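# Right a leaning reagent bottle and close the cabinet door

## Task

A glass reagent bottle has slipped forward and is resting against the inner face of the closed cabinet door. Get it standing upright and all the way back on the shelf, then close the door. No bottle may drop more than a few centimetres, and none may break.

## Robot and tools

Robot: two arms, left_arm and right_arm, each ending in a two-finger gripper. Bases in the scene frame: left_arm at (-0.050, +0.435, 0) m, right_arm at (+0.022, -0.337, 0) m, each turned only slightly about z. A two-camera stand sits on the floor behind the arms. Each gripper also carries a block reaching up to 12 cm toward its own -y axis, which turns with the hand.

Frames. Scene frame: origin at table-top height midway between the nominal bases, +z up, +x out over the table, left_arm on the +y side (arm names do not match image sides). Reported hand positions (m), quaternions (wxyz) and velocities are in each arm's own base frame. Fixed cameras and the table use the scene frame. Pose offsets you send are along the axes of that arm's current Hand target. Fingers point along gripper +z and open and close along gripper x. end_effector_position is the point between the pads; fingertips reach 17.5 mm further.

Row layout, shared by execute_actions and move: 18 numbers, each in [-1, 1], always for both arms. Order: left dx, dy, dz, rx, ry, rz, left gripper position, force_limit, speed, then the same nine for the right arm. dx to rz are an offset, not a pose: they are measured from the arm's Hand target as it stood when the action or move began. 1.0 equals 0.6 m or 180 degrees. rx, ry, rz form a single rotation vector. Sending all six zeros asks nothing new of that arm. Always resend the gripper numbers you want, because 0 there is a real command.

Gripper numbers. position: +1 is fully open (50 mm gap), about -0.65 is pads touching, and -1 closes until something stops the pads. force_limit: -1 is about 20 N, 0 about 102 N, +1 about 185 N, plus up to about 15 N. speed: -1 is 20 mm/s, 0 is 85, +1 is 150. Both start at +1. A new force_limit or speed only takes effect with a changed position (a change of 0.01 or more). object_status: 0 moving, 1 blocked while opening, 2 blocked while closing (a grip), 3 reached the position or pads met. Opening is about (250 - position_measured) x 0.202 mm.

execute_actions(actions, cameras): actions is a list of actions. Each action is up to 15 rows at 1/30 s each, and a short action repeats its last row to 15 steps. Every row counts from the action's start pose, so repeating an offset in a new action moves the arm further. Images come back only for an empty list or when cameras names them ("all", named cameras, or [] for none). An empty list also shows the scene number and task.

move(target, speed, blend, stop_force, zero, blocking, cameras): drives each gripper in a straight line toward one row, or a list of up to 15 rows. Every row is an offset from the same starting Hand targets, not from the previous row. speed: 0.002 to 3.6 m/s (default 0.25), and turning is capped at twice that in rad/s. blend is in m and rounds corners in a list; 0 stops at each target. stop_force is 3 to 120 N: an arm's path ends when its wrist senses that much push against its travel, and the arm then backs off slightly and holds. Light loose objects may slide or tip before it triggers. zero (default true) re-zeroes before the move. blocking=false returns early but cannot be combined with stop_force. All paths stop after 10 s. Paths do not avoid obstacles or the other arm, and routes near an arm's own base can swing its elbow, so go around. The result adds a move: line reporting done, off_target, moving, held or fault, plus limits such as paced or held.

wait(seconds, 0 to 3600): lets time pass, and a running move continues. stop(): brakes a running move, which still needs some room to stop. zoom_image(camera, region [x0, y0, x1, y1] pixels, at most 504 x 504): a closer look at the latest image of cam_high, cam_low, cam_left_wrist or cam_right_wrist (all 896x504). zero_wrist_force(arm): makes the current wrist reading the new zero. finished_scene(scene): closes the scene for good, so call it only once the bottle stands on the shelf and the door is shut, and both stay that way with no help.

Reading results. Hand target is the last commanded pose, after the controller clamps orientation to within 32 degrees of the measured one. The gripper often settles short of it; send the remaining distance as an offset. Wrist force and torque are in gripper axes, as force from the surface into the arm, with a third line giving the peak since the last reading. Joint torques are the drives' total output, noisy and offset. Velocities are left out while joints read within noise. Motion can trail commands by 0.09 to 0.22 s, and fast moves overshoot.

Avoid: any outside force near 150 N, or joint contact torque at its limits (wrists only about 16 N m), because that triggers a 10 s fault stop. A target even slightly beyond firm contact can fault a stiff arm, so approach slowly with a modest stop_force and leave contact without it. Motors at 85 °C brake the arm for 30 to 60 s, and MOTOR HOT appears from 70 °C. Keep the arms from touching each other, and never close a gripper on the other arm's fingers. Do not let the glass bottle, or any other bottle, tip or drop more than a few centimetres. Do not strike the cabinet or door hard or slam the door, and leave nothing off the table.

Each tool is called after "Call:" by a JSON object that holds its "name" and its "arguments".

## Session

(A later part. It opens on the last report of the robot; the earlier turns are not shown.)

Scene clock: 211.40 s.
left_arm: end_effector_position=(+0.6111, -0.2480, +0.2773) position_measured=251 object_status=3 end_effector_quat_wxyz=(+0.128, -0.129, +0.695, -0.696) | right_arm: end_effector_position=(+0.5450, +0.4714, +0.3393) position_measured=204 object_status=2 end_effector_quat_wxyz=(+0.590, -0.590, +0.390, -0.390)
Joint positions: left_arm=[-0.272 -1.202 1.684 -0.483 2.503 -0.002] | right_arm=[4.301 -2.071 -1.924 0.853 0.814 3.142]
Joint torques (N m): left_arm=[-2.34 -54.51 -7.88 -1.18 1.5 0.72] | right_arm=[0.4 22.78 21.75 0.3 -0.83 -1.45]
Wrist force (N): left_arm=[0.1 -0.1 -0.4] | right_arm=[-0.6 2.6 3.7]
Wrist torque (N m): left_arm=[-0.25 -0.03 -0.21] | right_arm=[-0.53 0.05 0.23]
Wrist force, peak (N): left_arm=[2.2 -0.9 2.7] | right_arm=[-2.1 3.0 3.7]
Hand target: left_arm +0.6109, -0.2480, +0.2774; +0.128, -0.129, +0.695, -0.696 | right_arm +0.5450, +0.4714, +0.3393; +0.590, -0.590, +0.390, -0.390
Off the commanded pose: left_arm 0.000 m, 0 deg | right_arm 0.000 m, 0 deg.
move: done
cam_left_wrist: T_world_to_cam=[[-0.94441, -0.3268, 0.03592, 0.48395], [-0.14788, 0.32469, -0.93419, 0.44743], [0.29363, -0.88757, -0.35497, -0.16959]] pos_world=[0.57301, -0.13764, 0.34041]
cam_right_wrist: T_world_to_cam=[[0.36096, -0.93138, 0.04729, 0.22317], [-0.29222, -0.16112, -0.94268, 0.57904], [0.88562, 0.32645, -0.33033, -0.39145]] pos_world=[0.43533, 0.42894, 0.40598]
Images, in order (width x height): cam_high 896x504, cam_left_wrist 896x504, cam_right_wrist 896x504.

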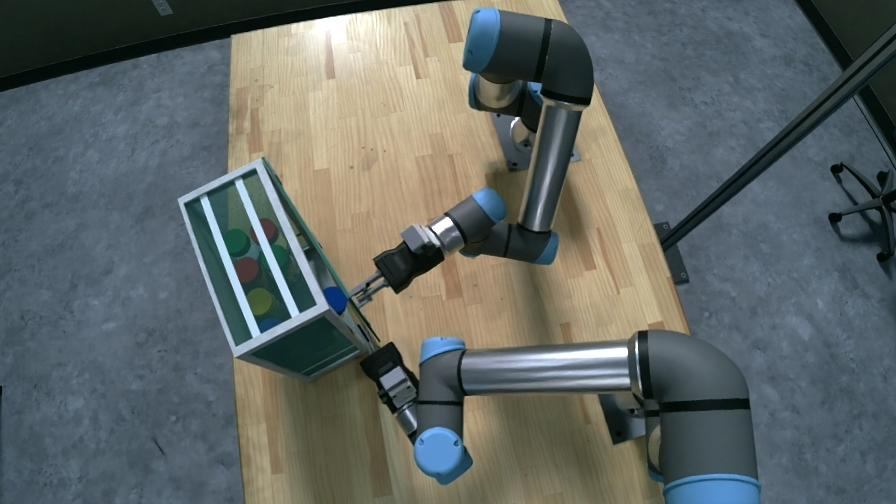

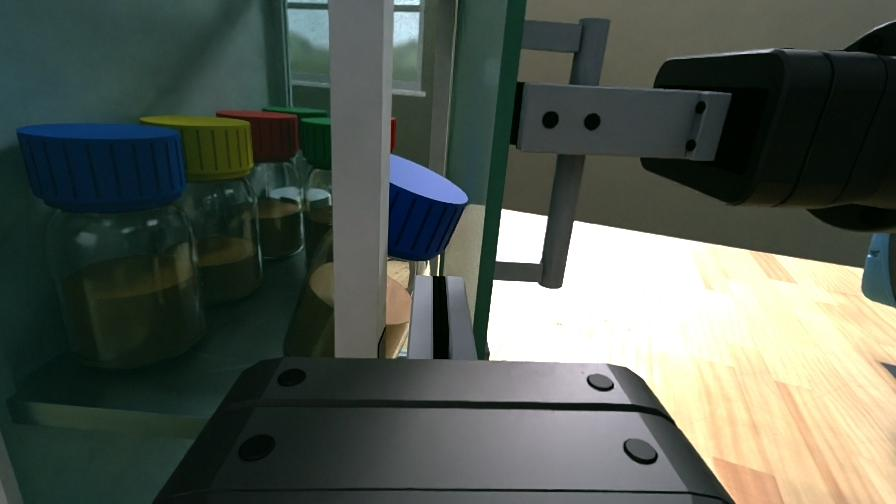

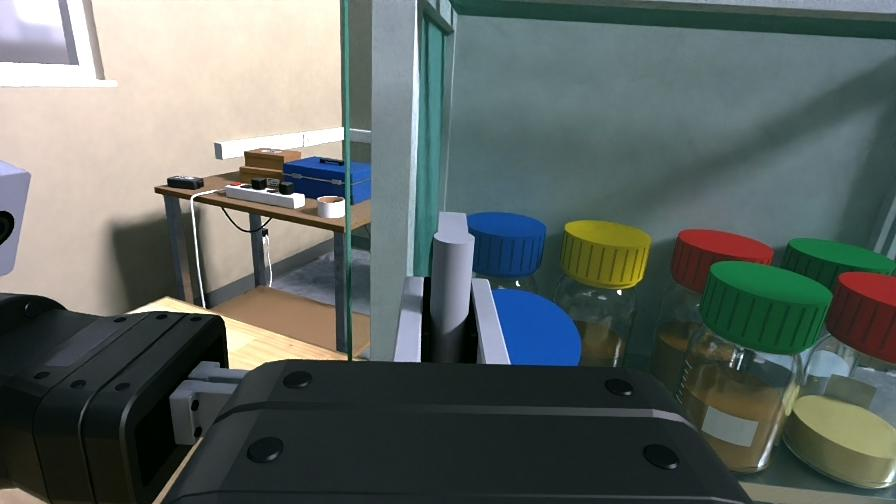

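Call:
{"name": "move", "arguments": {"target": [[0,0.02,0,0,0,0,-0.7,-1,0,0,0,0,0,0,0,-1,-0.6,-0.5],[0.002,0.02,0.125,0,0,0,-0.7,-1,0,0,0,0,0,0,0,-1,-0.6,-0.5]], "speed": 0.04, "stop_force": 10, "cameras": ["cam_left_wrist","cam_right_wrist"]}}

Call:
{"name": "zoom_image", "arguments": {"camera": "cam_left_wrist", "region": [300, 50, 600, 380]}}

Scene clock: 222.53 s.
left_arm: end_effector_position=(+0.6360, -0.3167, +0.2654) position_measured=251 object_status=3 end_effector_quat_wxyz=(+0.128, -0.129, +0.695, -0.696) | right_arm: end_effector_position=(+0.5450, +0.4714, +0.3393) position_measured=204 object_status=2 end_effector_quat_wxyz=(+0.590, -0.590, +0.390, -0.390)
Joint positions: left_arm=[-0.382 -1.124 1.603 -0.48 2.393 -0.002] | right_arm=[4.301 -2.071 -1.924 0.853 0.814 3.142]
Joint torques (N m): left_arm=[-7.69 -59.4 -7.34 -2.25 1.16 0.32] | right_arm=[6.23 23.2 21.55 2.98 -0.87 -1.16]
Wrist force (N): left_arm=[0.5 -0.8 -2.6] | right_arm=[-2.2 2.0 3.3]
Wrist torque (N m): left_arm=[-0.20 0.01 -0.24] | right_arm=[-0.55 0.10 0.24]
Wrist force, peak (N): left_arm=[12.9 -9.1 -69.0] | right_arm=[-2.2 -0.7 17.6]
Hand target: left_arm +0.6360, -0.3167, +0.2654; +0.128, -0.129, +0.695, -0.696 (not the last commanded pose) | right_arm +0.5450, +0.4714, +0.3393; +0.590, -0.590, +0.390, -0.390
Off the commanded pose: left_arm 0.002 m, 0 deg | right_arm 0.000 m, 0 deg.
move: contact (left_arm); path passed 1 of 2 targets
cam_left_wrist: T_world_to_cam=[[-0.94452, -0.32651, 0.03572, 0.48575], [-0.14758, 0.3247, -0.93423, 0.46221], [0.29344, -0.88767, -0.35487, -0.24194]] pos_world=[0.59801, -0.20624, 0.32861]
cam_right_wrist: T_world_to_cam=[[0.36095, -0.93139, 0.04726, 0.22319], [-0.29224, -0.16109, -0.94268, 0.57903], [0.88562, 0.32645, -0.33033, -0.39145]] pos_world=[0.43533, 0.42894, 0.40598]

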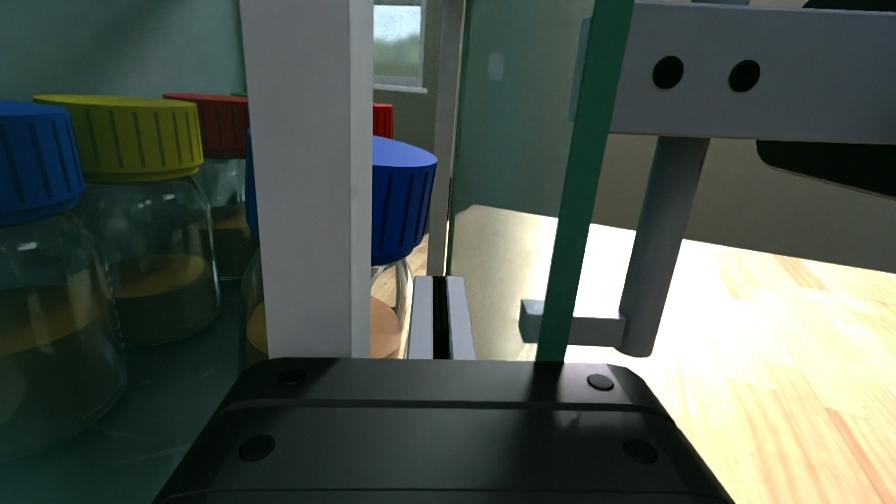

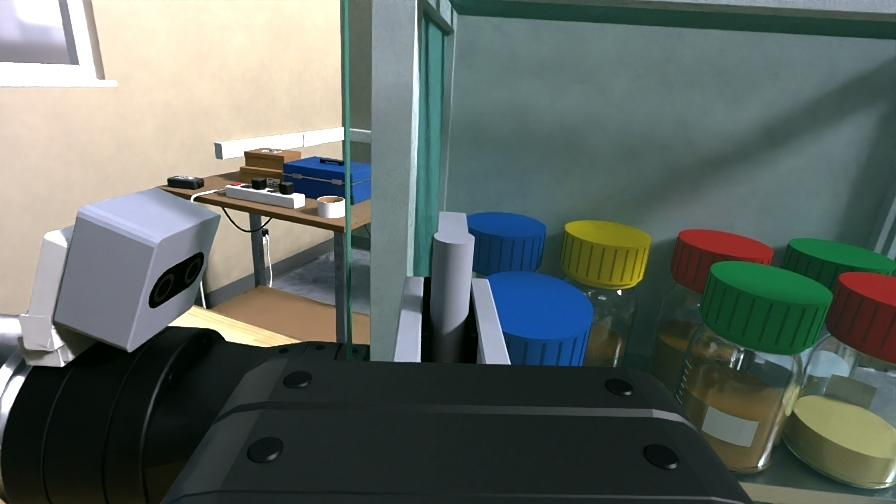

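Scaled by 1.527 from the camera's image (finer frame: 1280x720).

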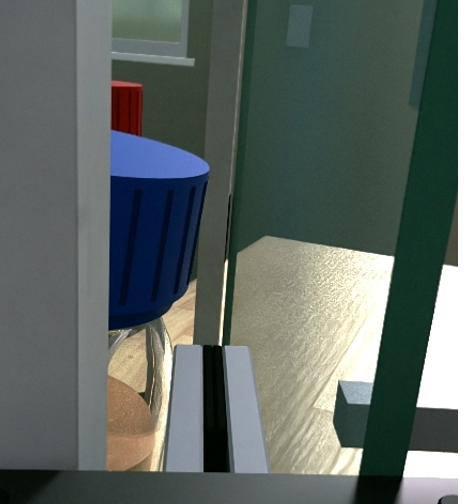

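Call:
{"name": "move", "arguments": {"target": [0,0,-0.006,0,0,0,-0.7,-1,0,0.0183,0,-0.0812,0,-0.0556,0,-1,-0.6,-0.5], "speed": 0.05, "cameras": ["cam_left_wrist","cam_right_wrist"]}}

Scene clock: 232.53 s.
left_arm: end_effector_position=(+0.6347, -0.3133, +0.2654) position_measured=251 object_status=3 end_effector_quat_wxyz=(+0.128, -0.129, +0.695, -0.696) | right_arm: end_effector_position=(+0.5045, +0.4420, +0.3396) position_measured=204 object_status=2 end_effector_quat_wxyz=(+0.622, -0.622, +0.337, -0.337) end_effector_velocity=(+0.002, +0.000, -0.001) end_effector_angular_velocity=(-0.004, +0.001, -0.006)
Joint positions: left_arm=[-0.377 -1.128 1.609 -0.482 2.398 -0.002] | right_arm=[4.276 -1.96 -2.117 0.936 1.014 3.142]
Joint velocities: left_arm=[within noise] | right_arm=[0 -0.003 0.003 -0.004 -0.006 -0.001]
Joint torques (N m): left_arm=[1.3 -58.03 -9.7 -4.12 0.98 -0.46] | right_arm=[-17.09 19.81 21.99 2.04 -11.51 -1.52]
Wrist force (N): left_arm=[0.8 0.2 -0.4] | right_arm=[-34.5 6.6 0.9]
Wrist torque (N m): left_arm=[-0.20 -0.07 -0.22] | right_arm=[-0.42 0.30 0.12]
Wrist force, peak (N): left_arm=[0.5 -0.8 -2.9] | right_arm=[-34.5 6.6 0.9]
Hand target: left_arm +0.6347, -0.3133, +0.2654; +0.128, -0.129, +0.695, -0.696 | right_arm +0.5045, +0.4422, +0.3394; +0.621, -0.622, +0.337, -0.337
Off the commanded pose: left_arm 0.000 m, 0 deg | right_arm 0.000 m, 0 deg.
move: done
cam_left_wrist: T_world_to_cam=[[-0.94452, -0.32651, 0.03572, 0.4856], [-0.14758, 0.3247, -0.93423, 0.46095], [0.29344, -0.88767, -0.35487, -0.23863]] pos_world=[0.59671, -0.20294, 0.32861]
cam_right_wrist: T_world_to_cam=[[0.51735, -0.85448, 0.04701, 0.09766], [-0.25956, -0.20902, -0.94284, 0.56746], [0.81546, 0.47558, -0.32992, -0.37659]] pos_world=[0.40386, 0.38115, 0.40618]

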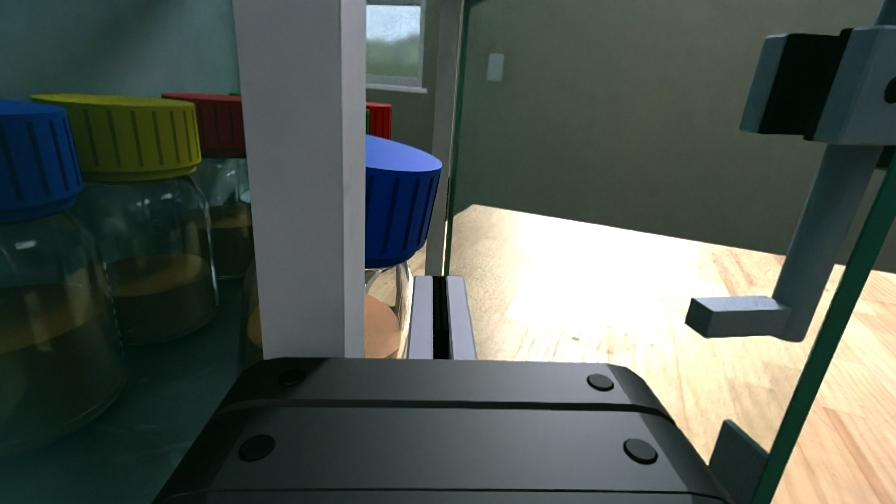

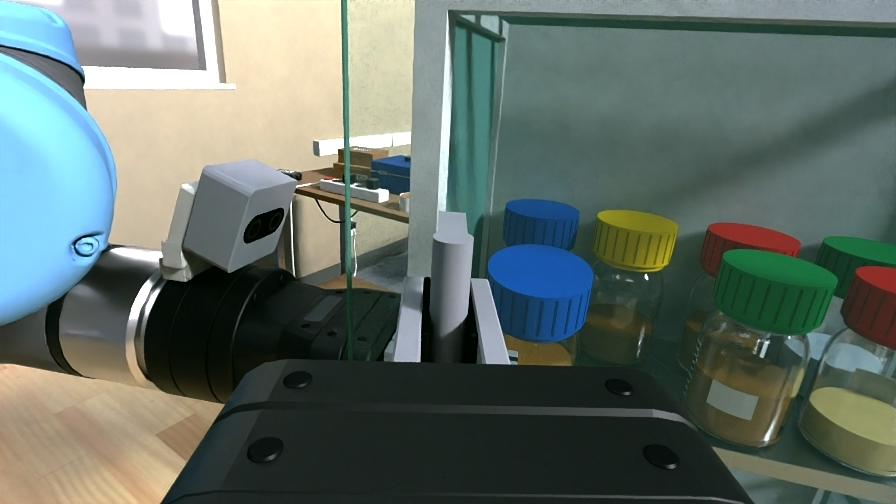

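Call:
{"name": "move", "arguments": {"target": [0,0,0,0,0,0,-0.7,-1,0,-0.004,0,0,0,0,0,-1,-0.6,-0.5], "speed": 0.05}}

Scene clock: 237.57 s.
left_arm: end_effector_position=(+0.6347, -0.3133, +0.2655) position_measured=251 object_status=3 end_effector_quat_wxyz=(+0.128, -0.129, +0.695, -0.696) | right_arm: end_effector_position=(+0.5032, +0.4443, +0.3393) position_measured=204 object_status=2 end_effector_quat_wxyz=(+0.621, -0.622, +0.337, -0.337)
Joint positions: left_arm=[-0.377 -1.128 1.608 -0.482 2.398 -0.002] | right_arm=[4.281 -1.962 -2.115 0.935 1.008 3.142]
Joint torques (N m): left_arm=[-5.18 -35.25 -29.67 -1.41 -1.18 -0.51] | right_arm=[-6.94 31.03 16.53 2.41 0.75 -1.2]
Wrist force (N): left_arm=[0.7 0.1 -0.6] | right_arm=[-1.9 7.4 4.0]
Wrist torque (N m): left_arm=[-0.22 -0.04 -0.22] | right_arm=[-0.38 0.07 0.12]
Wrist force, peak (N): left_arm=[1.4 0.1 -0.6] | right_arm=[-35.5 6.1 0.7]
Hand target: left_arm +0.6347, -0.3133, +0.2654; +0.128, -0.129, +0.695, -0.696 | right_arm +0.5032, +0.4442, +0.3394; +0.621, -0.622, +0.337, -0.337
Off the commanded pose: left_arm 0.000 m, 0 deg | right_arm 0.000 m, 0 deg.
move: done

Call:
{"name": "move", "arguments": {"target": [[0,0,0,0,0,0,-0.7,-1,0,0.0143,0,-0.0815,0,-0.0556,0,-1,-0.6,-0.5],[0,0,0,0,0,0,-0.7,-1,0,0.0428,0,-0.1593,0,-0.1111,0,-1,-0.6,-0.5],[0,0,0,0,0,0,-0.7,-1,0,0.0843,0,-0.231,0,-0.1667,0,-1,-0.6,-0.5]], "speed": 0.12, "blend": 0.003}}

Scene clock: 246.67 s.
left_arm: end_effector_position=(+0.6347, -0.3133, +0.2654) position_measured=251 object_status=3 end_effector_quat_wxyz=(+0.128, -0.129, +0.695, -0.696) | right_arm: end_effector_position=(+0.4146, +0.3262, +0.3395) position_measured=204 object_status=2 end_effector_quat_wxyz=(+0.688, -0.688, +0.165, -0.165)
Joint positions: left_arm=[-0.377 -1.128 1.608 -0.482 2.398 -0.002] | right_arm=[3.893 -1.772 -2.413 1.044 1.92 3.142]
Joint torques (N m): left_arm=[-5.68 -28.74 -31.23 -0.56 -1.56 -0.22] | right_arm=[-14.37 16.4 39.07 5.25 -3.31 -1.45]
Wrist force (N): left_arm=[0.5 0.0 -0.8] | right_arm=[-23.7 27.9 2.3]
Wrist torque (N m): left_arm=[-0.24 -0.01 -0.21] | right_arm=[-0.09 0.24 -0.54]
Wrist force, peak (N): left_arm=[0.8 0.8 -0.9] | right_arm=[-33.5 22.9 1.6]
Hand target: left_arm +0.6347, -0.3133, +0.2654; +0.128, -0.129, +0.695, -0.696 | right_arm +0.4146, +0.3262, +0.3394; +0.688, -0.688, +0.165, -0.165
Off the commanded pose: left_arm 0.000 m, 0 deg | right_arm 0.000 m, 0 deg.
move: done

Call:
{"name": "move", "arguments": {"target": [[0,0,0,0,0,0,-0.7,-1,0,-0.0033,0.0033,0,0,0,0,-1,-0.6,-0.5],[0,0,0,0,0,0,-0.7,-1,0,0.01,0.0037,-0.081,0,-0.0556,0,-1,-0.6,-0.5],[0,0,0,0,0,0,-0.7,-1,0,0.0385,0.004,-0.1593,0,-0.1111,0,-1,-0.6,-0.5],[0,0,0,0,0,0,-0.7,-1,0,0.079,0.0045,-0.231,0,-0.1667,0,-1,-0.6,-0.5]], "speed": 0.12, "blend": 0.003, "cameras": ["all"]}}

Scene clock: 252.40 s.
left_arm: end_effector_position=(+0.6347, -0.3133, +0.2654) position_measured=251 object_status=3 end_effector_quat_wxyz=(+0.128, -0.129, +0.695, -0.696) | right_arm: end_effector_position=(+0.3930, +0.2050, +0.3369) position_measured=204 object_status=2 end_effector_quat_wxyz=(+0.707, -0.707, +0.011, -0.011)
Joint positions: left_arm=[-0.377 -1.128 1.608 -0.482 2.398 -0.002] | right_arm=[3.352 -1.919 -2.198 0.974 2.899 3.141]
Joint torques (N m): left_arm=[-3.64 -27.79 -30.41 -0.14 -1.58 -0.18] | right_arm=[3.96 42.44 14.65 1.52 -7.23 -1.46]
Wrist force (N): left_arm=[0.7 0.2 -0.9] | right_arm=[-23.7 43.3 2.1]
Wrist torque (N m): left_arm=[-0.21 -0.04 -0.21] | right_arm=[-0.03 0.26 -0.70]
Wrist force, peak (N): left_arm=[1.3 0.2 -1.1] | right_arm=[-10.8 54.2 3.3]
Hand target: left_arm +0.6347, -0.3133, +0.2654; +0.128, -0.129, +0.695, -0.696 | right_arm +0.3930, +0.2050, +0.3369; +0.707, -0.707, +0.011, -0.011 (not the last commanded pose)
Off the commanded pose: left_arm 0.000 m, 0 deg | right_arm 0.024 m, 5 deg.
move: held (right_arm; a check stopped the path); path passed 3 of 4 targets; blend cut to 0.0014 m at target 1; limits=held
pose unreachable (right arm): on one or more control steps of this call, first in action 0 (counted from 0), this arm could not follow its commanded pose, so it was not sent that pose on those steps. It may still have moved: this result reports where it is.
cause: moving toward the commanded pose would bring two parts of the arm too close to each other (its gripper and another part of the arm, with joints 4 (wrist 1) to 6 (wrist 3) between them, 4 mm apart when it was first held).
cam_left_wrist: T_world_to_cam=[[-0.94452, -0.32651, 0.03572, 0.4856], [-0.14758, 0.3247, -0.93423, 0.46095], [0.29344, -0.88767, -0.35487, -0.23863]] pos_world=[0.59671, -0.20294, 0.32861]
cam_right_wrist: T_world_to_cam=[[0.99682, -0.06454, 0.04682, -0.39742], [0.02275, -0.33265, -0.94278, 0.40077], [0.07642, 0.94084, -0.33013, 0.02132]] pos_world=[0.3854, 0.08761, 0.40348]

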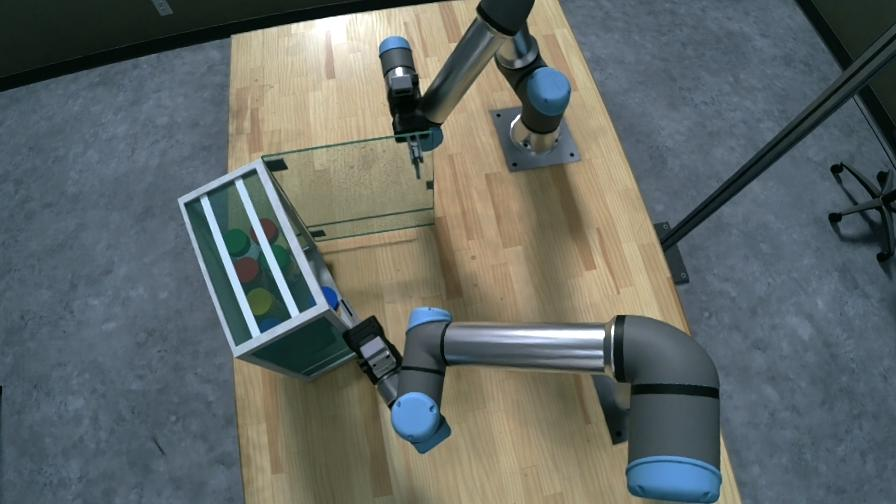

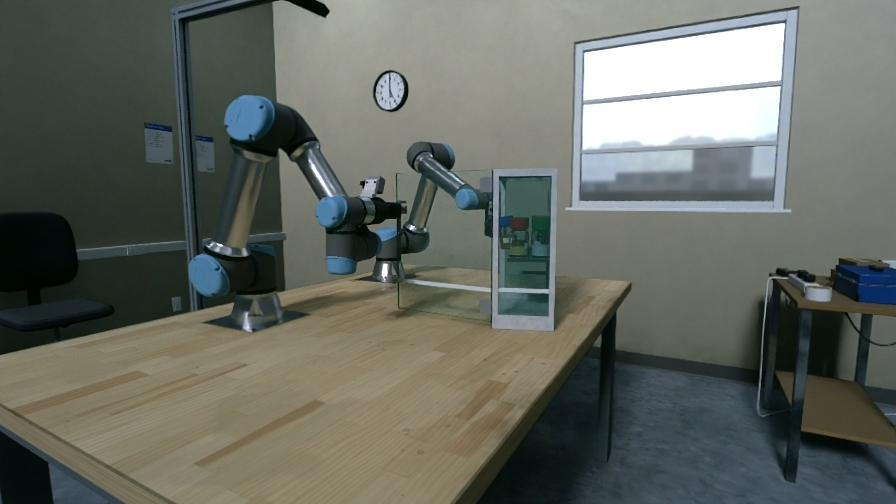

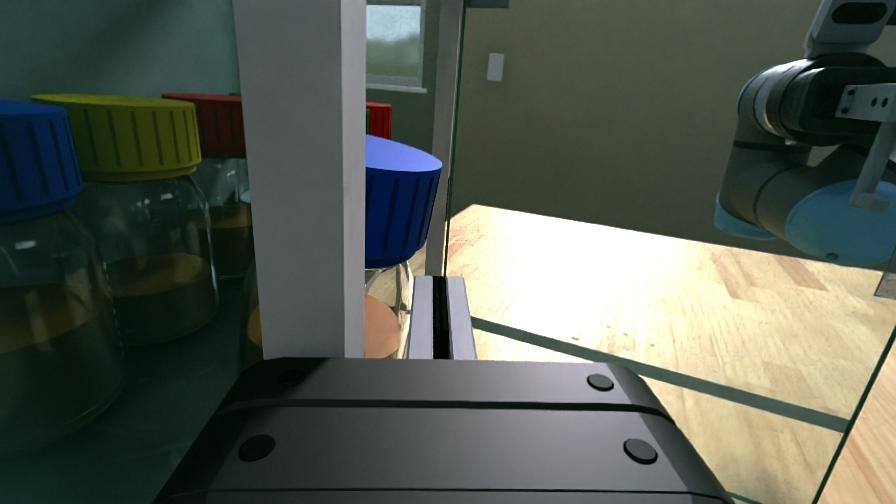

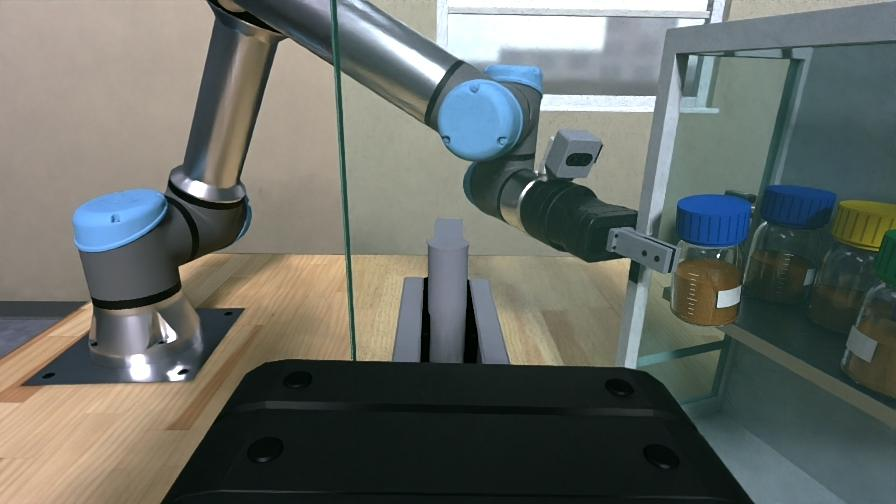

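Call:
{"name": "zoom_image", "arguments": {"camera": "cam_right_wrist", "region": [590, 150, 890, 450]}}

Scaled by 1.680 from the camera's image (finer frame: 1280x720).

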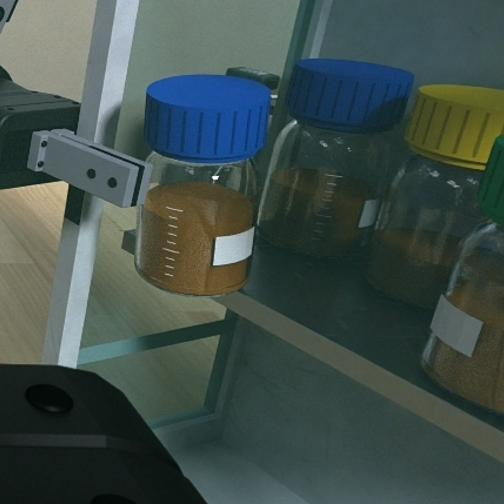

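Call:
{"name": "move", "arguments": {"target": [0.0132,0,0.0332,0,-0.2,0,-0.7,-1,0,0,0,0,0,0,0,-1,-0.6,-0.5], "speed": 0.08, "cameras": ["cam_left_wrist","cam_right_wrist"]}}

Call:
{"name": "zoom_image", "arguments": {"camera": "cam_right_wrist", "region": [590, 150, 890, 450]}}

Scene clock: 275.23 s.
left_arm: end_effector_position=(+0.6344, -0.3347, +0.2655) position_measured=251 object_status=3 end_effector_quat_wxyz=(+0.337, -0.338, +0.621, -0.622) | right_arm: end_effector_position=(+0.3930, +0.2050, +0.3369) position_measured=204 object_status=2 end_effector_quat_wxyz=(+0.707, -0.707, +0.011, -0.011)
Joint positions: left_arm=[-0.728 -1.314 1.874 -0.56 1.419 -0.001] | right_arm=[3.352 -1.919 -2.198 0.974 2.899 3.141]
Joint torques (N m): left_arm=[-0.02 -36.07 -23.3 -4.33 -1.43 0.08] | right_arm=[4.69 56.93 12.8 1.03 -7.23 0.15]
Wrist force (N): left_arm=[1.0 -0.1 -0.7] | right_arm=[-22.7 43.8 2.2]
Wrist torque (N m): left_arm=[-0.24 -0.08 -0.20] | right_arm=[-0.05 0.23 -0.69]
Wrist force, peak (N): left_arm=[-1.2 0.0 -2.8] | right_arm=[-22.8 44.0 2.2]
Hand target: left_arm +0.6344, -0.3347, +0.2655; +0.337, -0.338, +0.621, -0.622 | right_arm +0.3930, +0.2050, +0.3369; +0.707, -0.707, +0.011, -0.011
Off the commanded pose: left_arm 0.000 m, 0 deg | right_arm 0.000 m, 0 deg.
move: done
cam_left_wrist: T_world_to_cam=[[-0.57233, -0.81924, 0.03588, 0.0772], [-0.31088, 0.17629, -0.93396, 0.52171], [0.75881, -0.54568, -0.35558, -0.43809]] pos_world=[0.5388, -0.26778, 0.32871]
cam_right_wrist: T_world_to_cam=[[0.99681, -0.0645, 0.04691, -0.39736], [0.02284, -0.33266, -0.94277, 0.40083], [0.07642, 0.94084, -0.33013, 0.02136]] pos_world=[0.3853, 0.08761, 0.40358]

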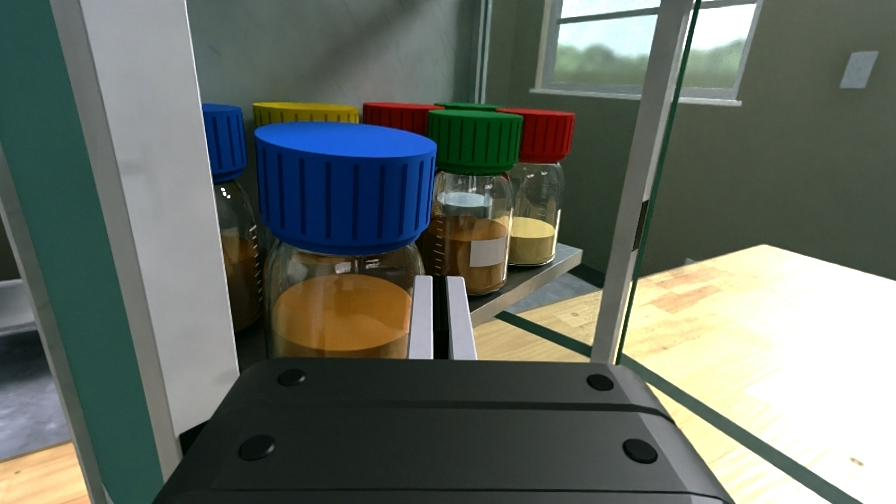

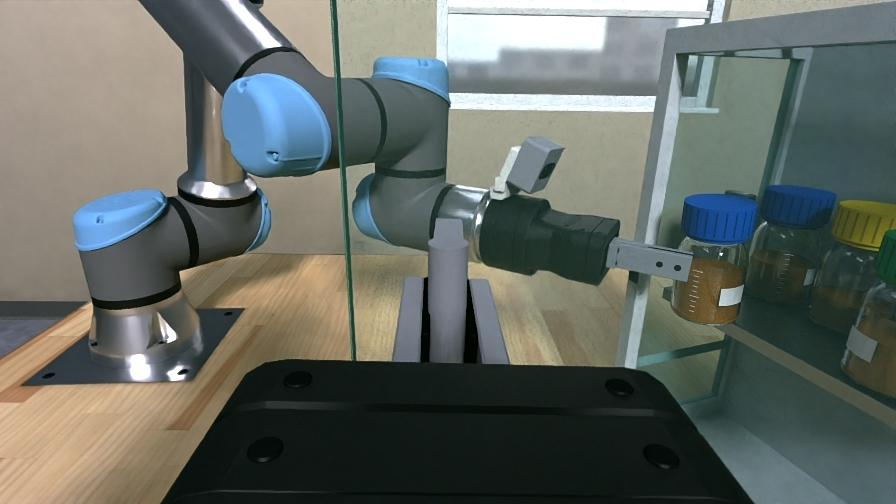

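Scaled by 1.680 from the camera's image (finer frame: 1280x720).

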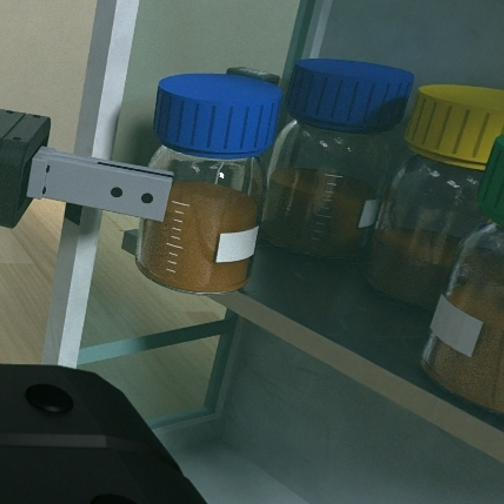

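Call:
{"name": "move", "arguments": {"target": [[0.0063,0,-0.0055,0,0,0,-0.7,-1,0,0,0,0,0,0,0,-1,-0.6,-0.5],[0.0063,0.052,-0.0055,0,0,0,-0.7,-1,0,0,0,0,0,0,0,-1,-0.6,-0.5]], "speed": 0.04, "cameras": ["cam_left_wrist","cam_right_wrist"]}}

Call:
{"name": "zoom_image", "arguments": {"camera": "cam_right_wrist", "region": [590, 150, 890, 450]}}

Scene clock: 284.30 s.
left_arm: end_effector_position=(+0.6295, -0.3361, +0.2339) position_measured=251 object_status=3 end_effector_quat_wxyz=(+0.337, -0.338, +0.621, -0.622) end_effector_velocity=(-0.001, -0.001, +0.001) end_effector_angular_velocity=(+0.000, +0.003, -0.002) | right_arm: end_effector_position=(+0.3930, +0.2050, +0.3369) position_measured=204 object_status=2 end_effector_quat_wxyz=(+0.707, -0.707, +0.011, -0.011)
Joint positions: left_arm=[-0.738 -1.278 1.923 -0.644 1.409 -0.001] | right_arm=[3.352 -1.919 -2.198 0.974 2.899 3.141]
Joint velocities: left_arm=[-0.002 -0.001 -0.003 0.006 0.001 -0.002] | right_arm=[within noise]
Joint torques (N m): left_arm=[-4.61 -50.2 -30.8 0.53 -1.17 -0.05] | right_arm=[4.88 55.56 13.09 0.41 -7.27 0.57]
Wrist force (N): left_arm=[1.8 -0.5 -1.3] | right_arm=[-22.8 43.8 2.2]
Wrist torque (N m): left_arm=[-0.28 -0.09 -0.19] | right_arm=[-0.03 0.24 -0.69]
Wrist force, peak (N): left_arm=[1.1 -2.6 -0.7] | right_arm=[-22.9 44.0 2.2]
Hand target: left_arm +0.6296, -0.3361, +0.2343; +0.337, -0.338, +0.621, -0.622 | right_arm +0.3930, +0.2050, +0.3369; +0.707, -0.707, +0.011, -0.011
Off the commanded pose: left_arm 0.000 m, 0 deg | right_arm 0.000 m, 0 deg.
move: done
cam_left_wrist: T_world_to_cam=[[-0.57217, -0.81935, 0.0359, 0.07431], [-0.31125, 0.17643, -0.93381, 0.49124], [0.75878, -0.54547, -0.35597, -0.44622]] pos_world=[0.534, -0.26918, 0.29721]
cam_right_wrist: T_world_to_cam=[[0.99681, -0.0645, 0.04691, -0.39736], [0.02284, -0.33266, -0.94277, 0.40083], [0.07642, 0.94084, -0.33013, 0.02136]] pos_world=[0.3853, 0.08761, 0.40358]

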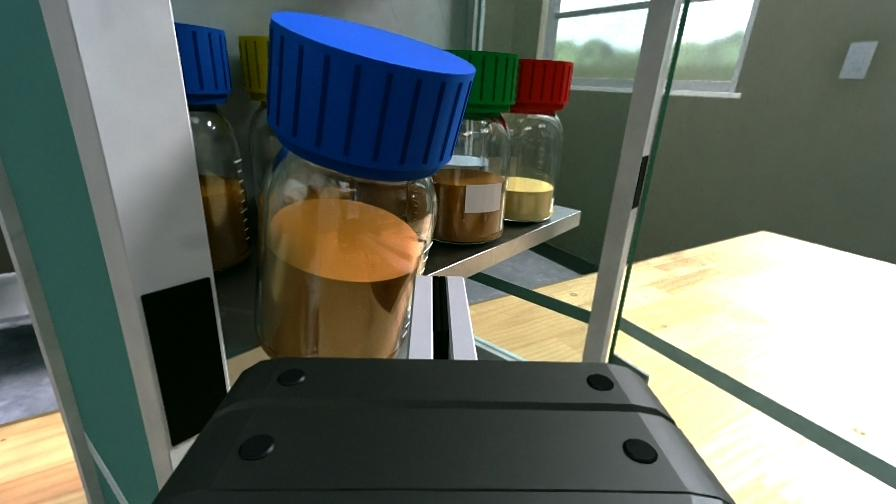

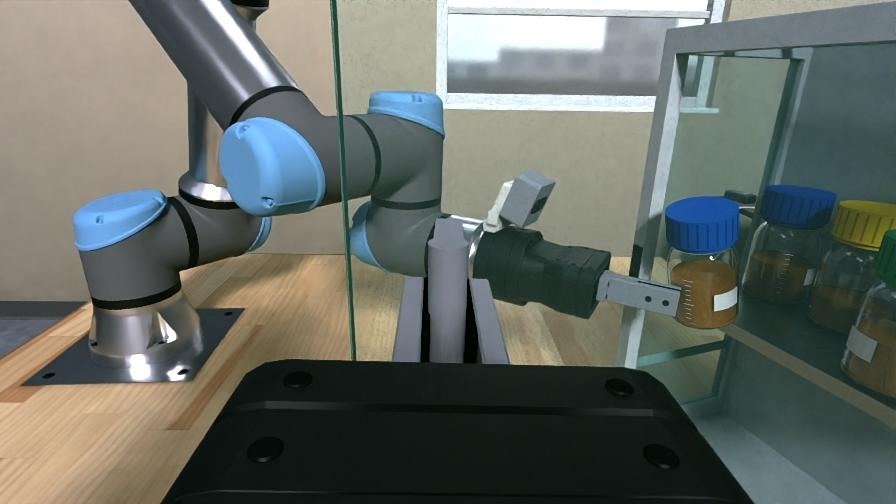

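Scaled by 1.680 from the camera's image (finer frame: 1280x720).

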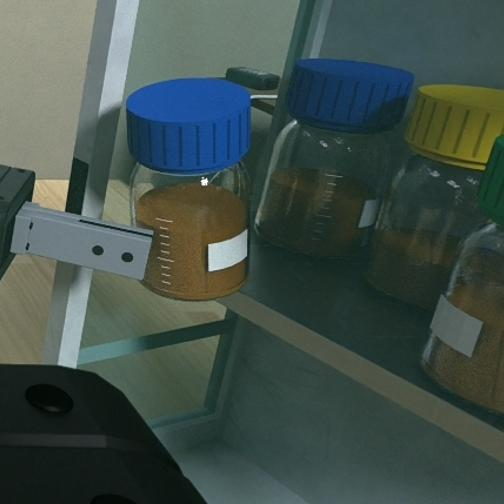

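Call:
{"name": "move", "arguments": {"target": [[0,-0.037,0,0,0,0,-0.7,-1,0,0,0,0,0,0,0,-1,-0.6,-0.5],[-0.0063,-0.037,0.0055,0,0,0,-0.7,-1,0,0,0,0,0,0,0,-1,-0.6,-0.5],[-0.0126,-0.037,0.011,0,0,0,-0.7,-1,0,0,0,0,0,0,0,-1,-0.6,-0.5]], "speed": 0.03, "blend": 0.003, "cameras": ["cam_left_wrist","cam_right_wrist"]}}

Call:
{"name": "zoom_image", "arguments": {"camera": "cam_right_wrist", "region": [590, 150, 890, 450]}}

Scene clock: 291.97 s.
left_arm: end_effector_position=(+0.6394, -0.3334, +0.2564) position_measured=251 object_status=3 end_effector_quat_wxyz=(+0.337, -0.338, +0.621, -0.622) end_effector_velocity=(-0.002, -0.001, -0.001) end_effector_angular_velocity=(+0.001, +0.002, +0.000) | right_arm: end_effector_position=(+0.3930, +0.2050, +0.3369) position_measured=204 object_status=2 end_effector_quat_wxyz=(+0.707, -0.707, +0.011, -0.011)
Joint positions: left_arm=[-0.719 -1.294 1.874 -0.58 1.428 -0.001] | right_arm=[3.352 -1.919 -2.198 0.974 2.899 3.141]
Joint velocities: left_arm=[-0.005 -0.002 0.005 0 -0.005 -0.001] | right_arm=[within noise]
Joint torques (N m): left_arm=[-4.33 -46.29 -6.69 -1.66 -1.46 0.37] | right_arm=[5.74 56.07 12.33 -0.19 -7.35 1.3]
Wrist force (N): left_arm=[0.6 -0.6 -0.2] | right_arm=[-22.7 43.6 2.2]
Wrist torque (N m): left_arm=[-0.29 0.00 -0.19] | right_arm=[-0.04 0.24 -0.69]
Wrist force, peak (N): left_arm=[0.7 -2.0 -0.7] | right_arm=[-22.9 44.0 2.2]
Hand target: left_arm +0.6392, -0.3334, +0.2564; +0.337, -0.338, +0.621, -0.622 | right_arm +0.3930, +0.2050, +0.3369; +0.707, -0.707, +0.011, -0.011
Off the commanded pose: left_arm 0.000 m, 0 deg | right_arm 0.000 m, 0 deg.
move: done; blend cut to 0.0025 m at target 1, 0.0025 m at target 2
cam_left_wrist: T_world_to_cam=[[-0.5722, -0.81932, 0.03588, 0.08136], [-0.31098, 0.17628, -0.93393, 0.51458], [0.75886, -0.54556, -0.35566, -0.44438]] pos_world=[0.5438, -0.26648, 0.31961]
cam_right_wrist: T_world_to_cam=[[0.99681, -0.0645, 0.04691, -0.39736], [0.02284, -0.33266, -0.94277, 0.40083], [0.07642, 0.94084, -0.33013, 0.02136]] pos_world=[0.3853, 0.08761, 0.40358]

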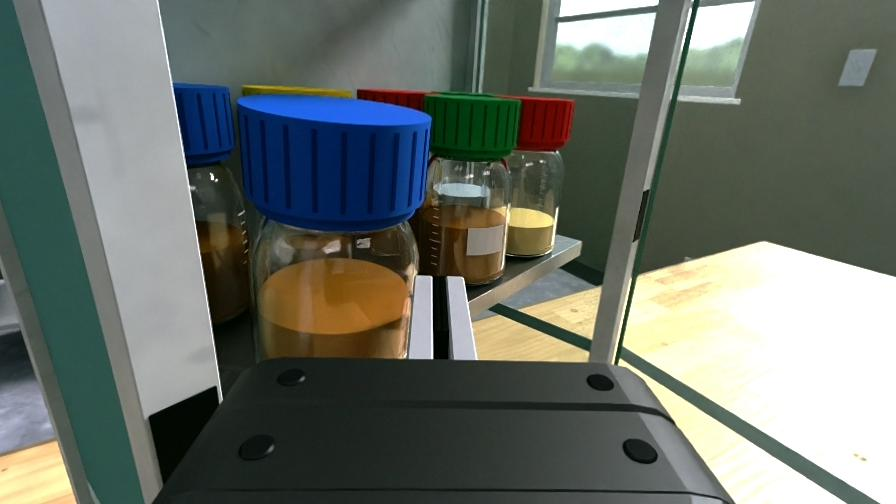

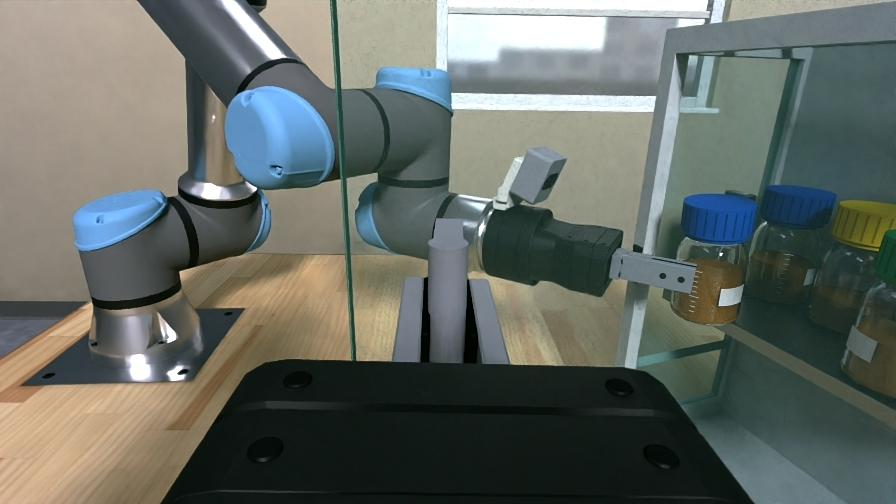

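Scaled by 1.680 from the camera's image (finer frame: 1280x720).

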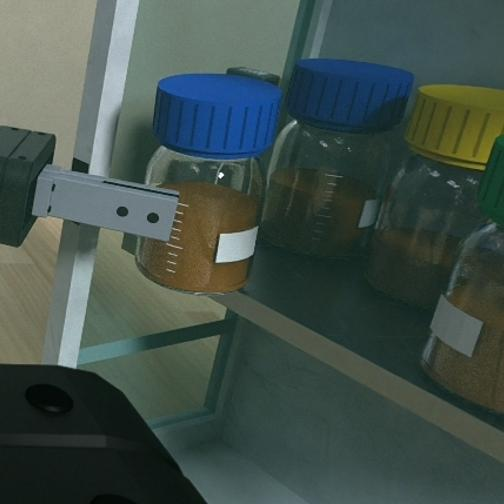

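Call:
{"name": "move", "arguments": {"target": [-0.0101,0,0.0087,0,0,0,-0.7,-1,0,0,0,0,0,0,0,-1,-0.6,-0.5], "speed": 0.02, "cameras": ["cam_left_wrist","cam_right_wrist"]}}

Call:
{"name": "zoom_image", "arguments": {"camera": "cam_right_wrist", "region": [590, 150, 890, 450]}}

Scene clock: 295.37 s.
left_arm: end_effector_position=(+0.6471, -0.3312, +0.2564) position_measured=251 object_status=3 end_effector_quat_wxyz=(+0.337, -0.338, +0.621, -0.622) | right_arm: end_effector_position=(+0.3930, +0.2050, +0.3369) position_measured=204 object_status=2 end_effector_quat_wxyz=(+0.707, -0.707, +0.011, -0.011)
Joint positions: left_arm=[-0.704 -1.28 1.856 -0.576 1.443 -0.001] | right_arm=[3.352 -1.919 -2.198 0.974 2.899 3.141]
Joint torques (N m): left_arm=[-4.66 -44.59 -7.63 -0.86 -1.41 -0.46] | right_arm=[4.54 56.41 13.1 -0.42 -7.46 0.89]
Wrist force (N): left_arm=[1.2 -0.6 -0.6] | right_arm=[-22.8 43.6 2.2]
Wrist torque (N m): left_arm=[-0.25 -0.03 -0.19] | right_arm=[-0.04 0.25 -0.69]
Wrist force, peak (N): left_arm=[1.3 0.6 -1.5] | right_arm=[-22.7 44.1 2.2]
Hand target: left_arm +0.6469, -0.3311, +0.2564; +0.337, -0.338, +0.621, -0.622 | right_arm +0.3930, +0.2050, +0.3369; +0.707, -0.707, +0.011, -0.011
Off the commanded pose: left_arm 0.000 m, 0 deg | right_arm 0.000 m, 0 deg.
move: done
cam_left_wrist: T_world_to_cam=[[-0.5722, -0.81933, 0.03591, 0.08764], [-0.31092, 0.17621, -0.93396, 0.51653], [0.75889, -0.54558, -0.35558, -0.44902]] pos_world=[0.5515, -0.26418, 0.31961]
cam_right_wrist: T_world_to_cam=[[0.99681, -0.0645, 0.04691, -0.39736], [0.02284, -0.33266, -0.94277, 0.40083], [0.07642, 0.94084, -0.33013, 0.02136]] pos_world=[0.3853, 0.08761, 0.40358]

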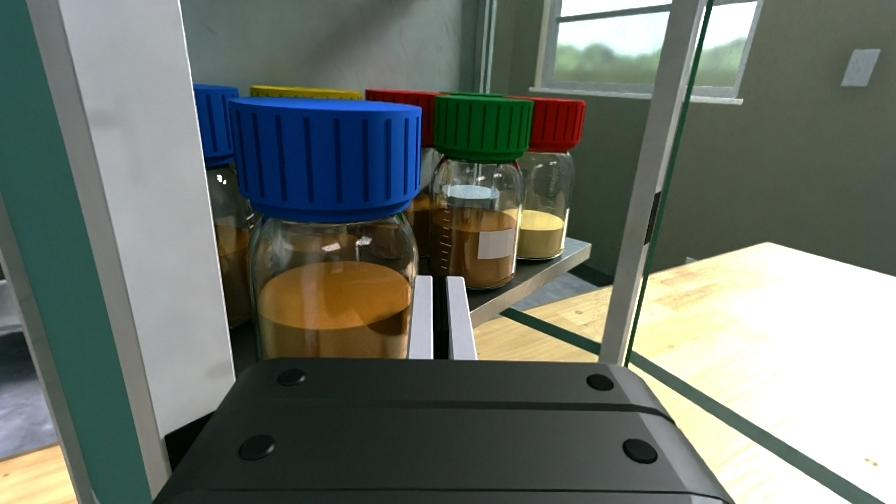

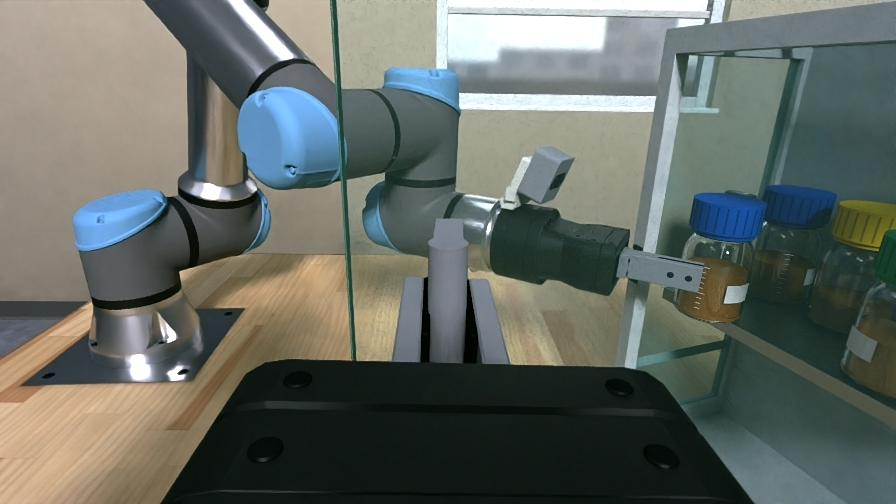

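Scaled by 1.680 from the camera's image (finer frame: 1280x720).

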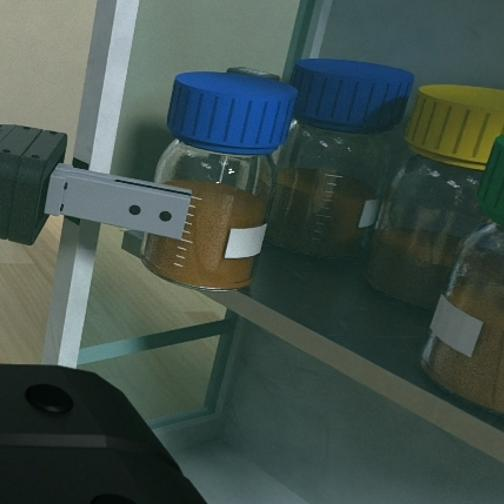

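Call:
{"name": "move", "arguments": {"target": [[-0.0101,0.038,0.0087,0,0,0,-0.7,-1,0,0,0,0,0,0,0,-1,-0.6,-0.5],[-0.0251,0.038,0.0218,0,0,0,-0.7,-1,0,0,0,0,0,0,0,-1,-0.6,-0.5]], "speed": 0.06, "blend": 0.003, "cameras": ["cam_left_wrist","cam_right_wrist"]}}

Call:
{"name": "zoom_image", "arguments": {"camera": "cam_right_wrist", "region": [590, 150, 890, 450]}}

Scene clock: 300.23 s.
left_arm: end_effector_position=(+0.6611, -0.3271, +0.2319) position_measured=251 object_status=3 end_effector_quat_wxyz=(+0.336, -0.337, +0.622, -0.621) | right_arm: end_effector_position=(+0.3930, +0.2050, +0.3369) position_measured=204 object_status=2 end_effector_quat_wxyz=(+0.707, -0.707, +0.011, -0.011)
Joint positions: left_arm=[-0.676 -1.223 1.849 -0.623 1.473 -0.001] | right_arm=[3.352 -1.919 -2.198 0.974 2.899 3.141]
Joint torques (N m): left_arm=[1.53 -36.11 -19.54 -2.21 0.1 0.16] | right_arm=[6.48 57.18 12.44 -1.1 -7.33 1.22]
Wrist force (N): left_arm=[2.2 0.5 -2.6] | right_arm=[-22.4 43.8 2.2]
Wrist torque (N m): left_arm=[-0.21 -0.20 -0.15] | right_arm=[-0.03 0.20 -0.69]
Wrist force, peak (N): left_arm=[75.3 -9.0 -103.2] | right_arm=[-22.8 44.1 2.4]
Hand target: left_arm +0.6611, -0.3271, +0.2319; +0.336, -0.337, +0.622, -0.621 (not the last commanded pose) | right_arm +0.3930, +0.2050, +0.3369; +0.707, -0.707, +0.011, -0.011
Tool commands: left_gripper/position=-0.701961 left_gripper/force_limit=-1.0 left_gripper/speed=+0.003922 right_gripper/position=-1.0 right_gripper/force_limit=-0.6 right_gripper/speed=-0.5
Off the commanded pose: left_arm 0.005 m, 0 deg | right_arm 0.000 m, 0 deg.
FORCE FAULT: contact force on the left arm reached its limit, and that arm stopped. The contact can be on any part of that arm, not only on its tool. That arm's remaining commands of this call were not run. That arm is still stopped at the end of this call. That arm stays stopped for about 10 more seconds. Until then a move that you send moves the other arm only, and its call returns only when the move has ended. Once the stop has ended, the next robot result says so. If the stop ends while you think or write, that arm runs what you send next, counted from a new Hand target: where the arm stands when the stop ends. While its stop runs, that arm takes no new command, but its gripper still runs the gripper command that each later call begins with. Until it ends, the stop uses up actions while you think or wait. An arm that is not stopped still takes commands.
move: fault (left_arm)
cam_left_wrist: T_world_to_cam=[[-0.57362, -0.81834, 0.03573, 0.10117], [-0.31236, 0.17821, -0.9331, 0.49873], [0.75723, -0.54641, -0.35784, -0.46483]] pos_world=[0.5658, -0.26008, 0.29541]
cam_right_wrist: T_world_to_cam=[[0.99681, -0.0645, 0.04691, -0.39736], [0.02284, -0.33266, -0.94277, 0.40083], [0.07642, 0.94084, -0.33013, 0.02136]] pos_world=[0.3853, 0.08761, 0.40358]

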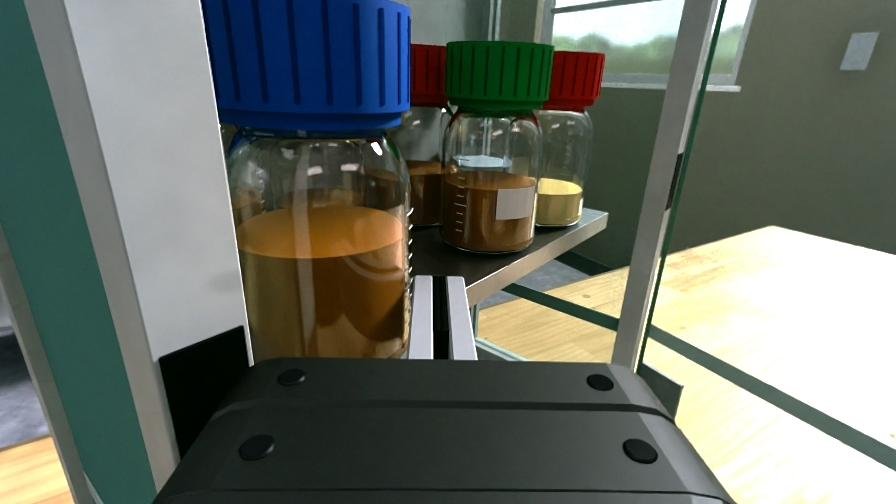

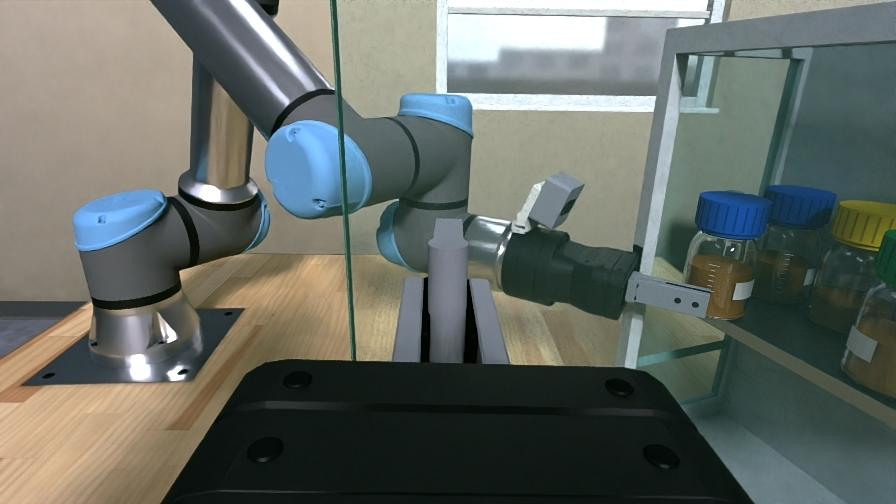

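Scaled by 1.680 from the camera's image (finer frame: 1280x720).

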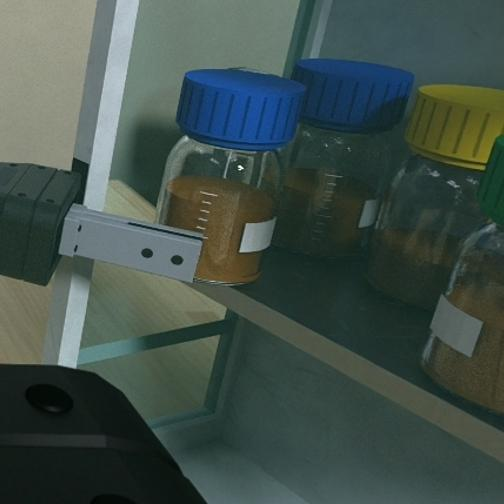

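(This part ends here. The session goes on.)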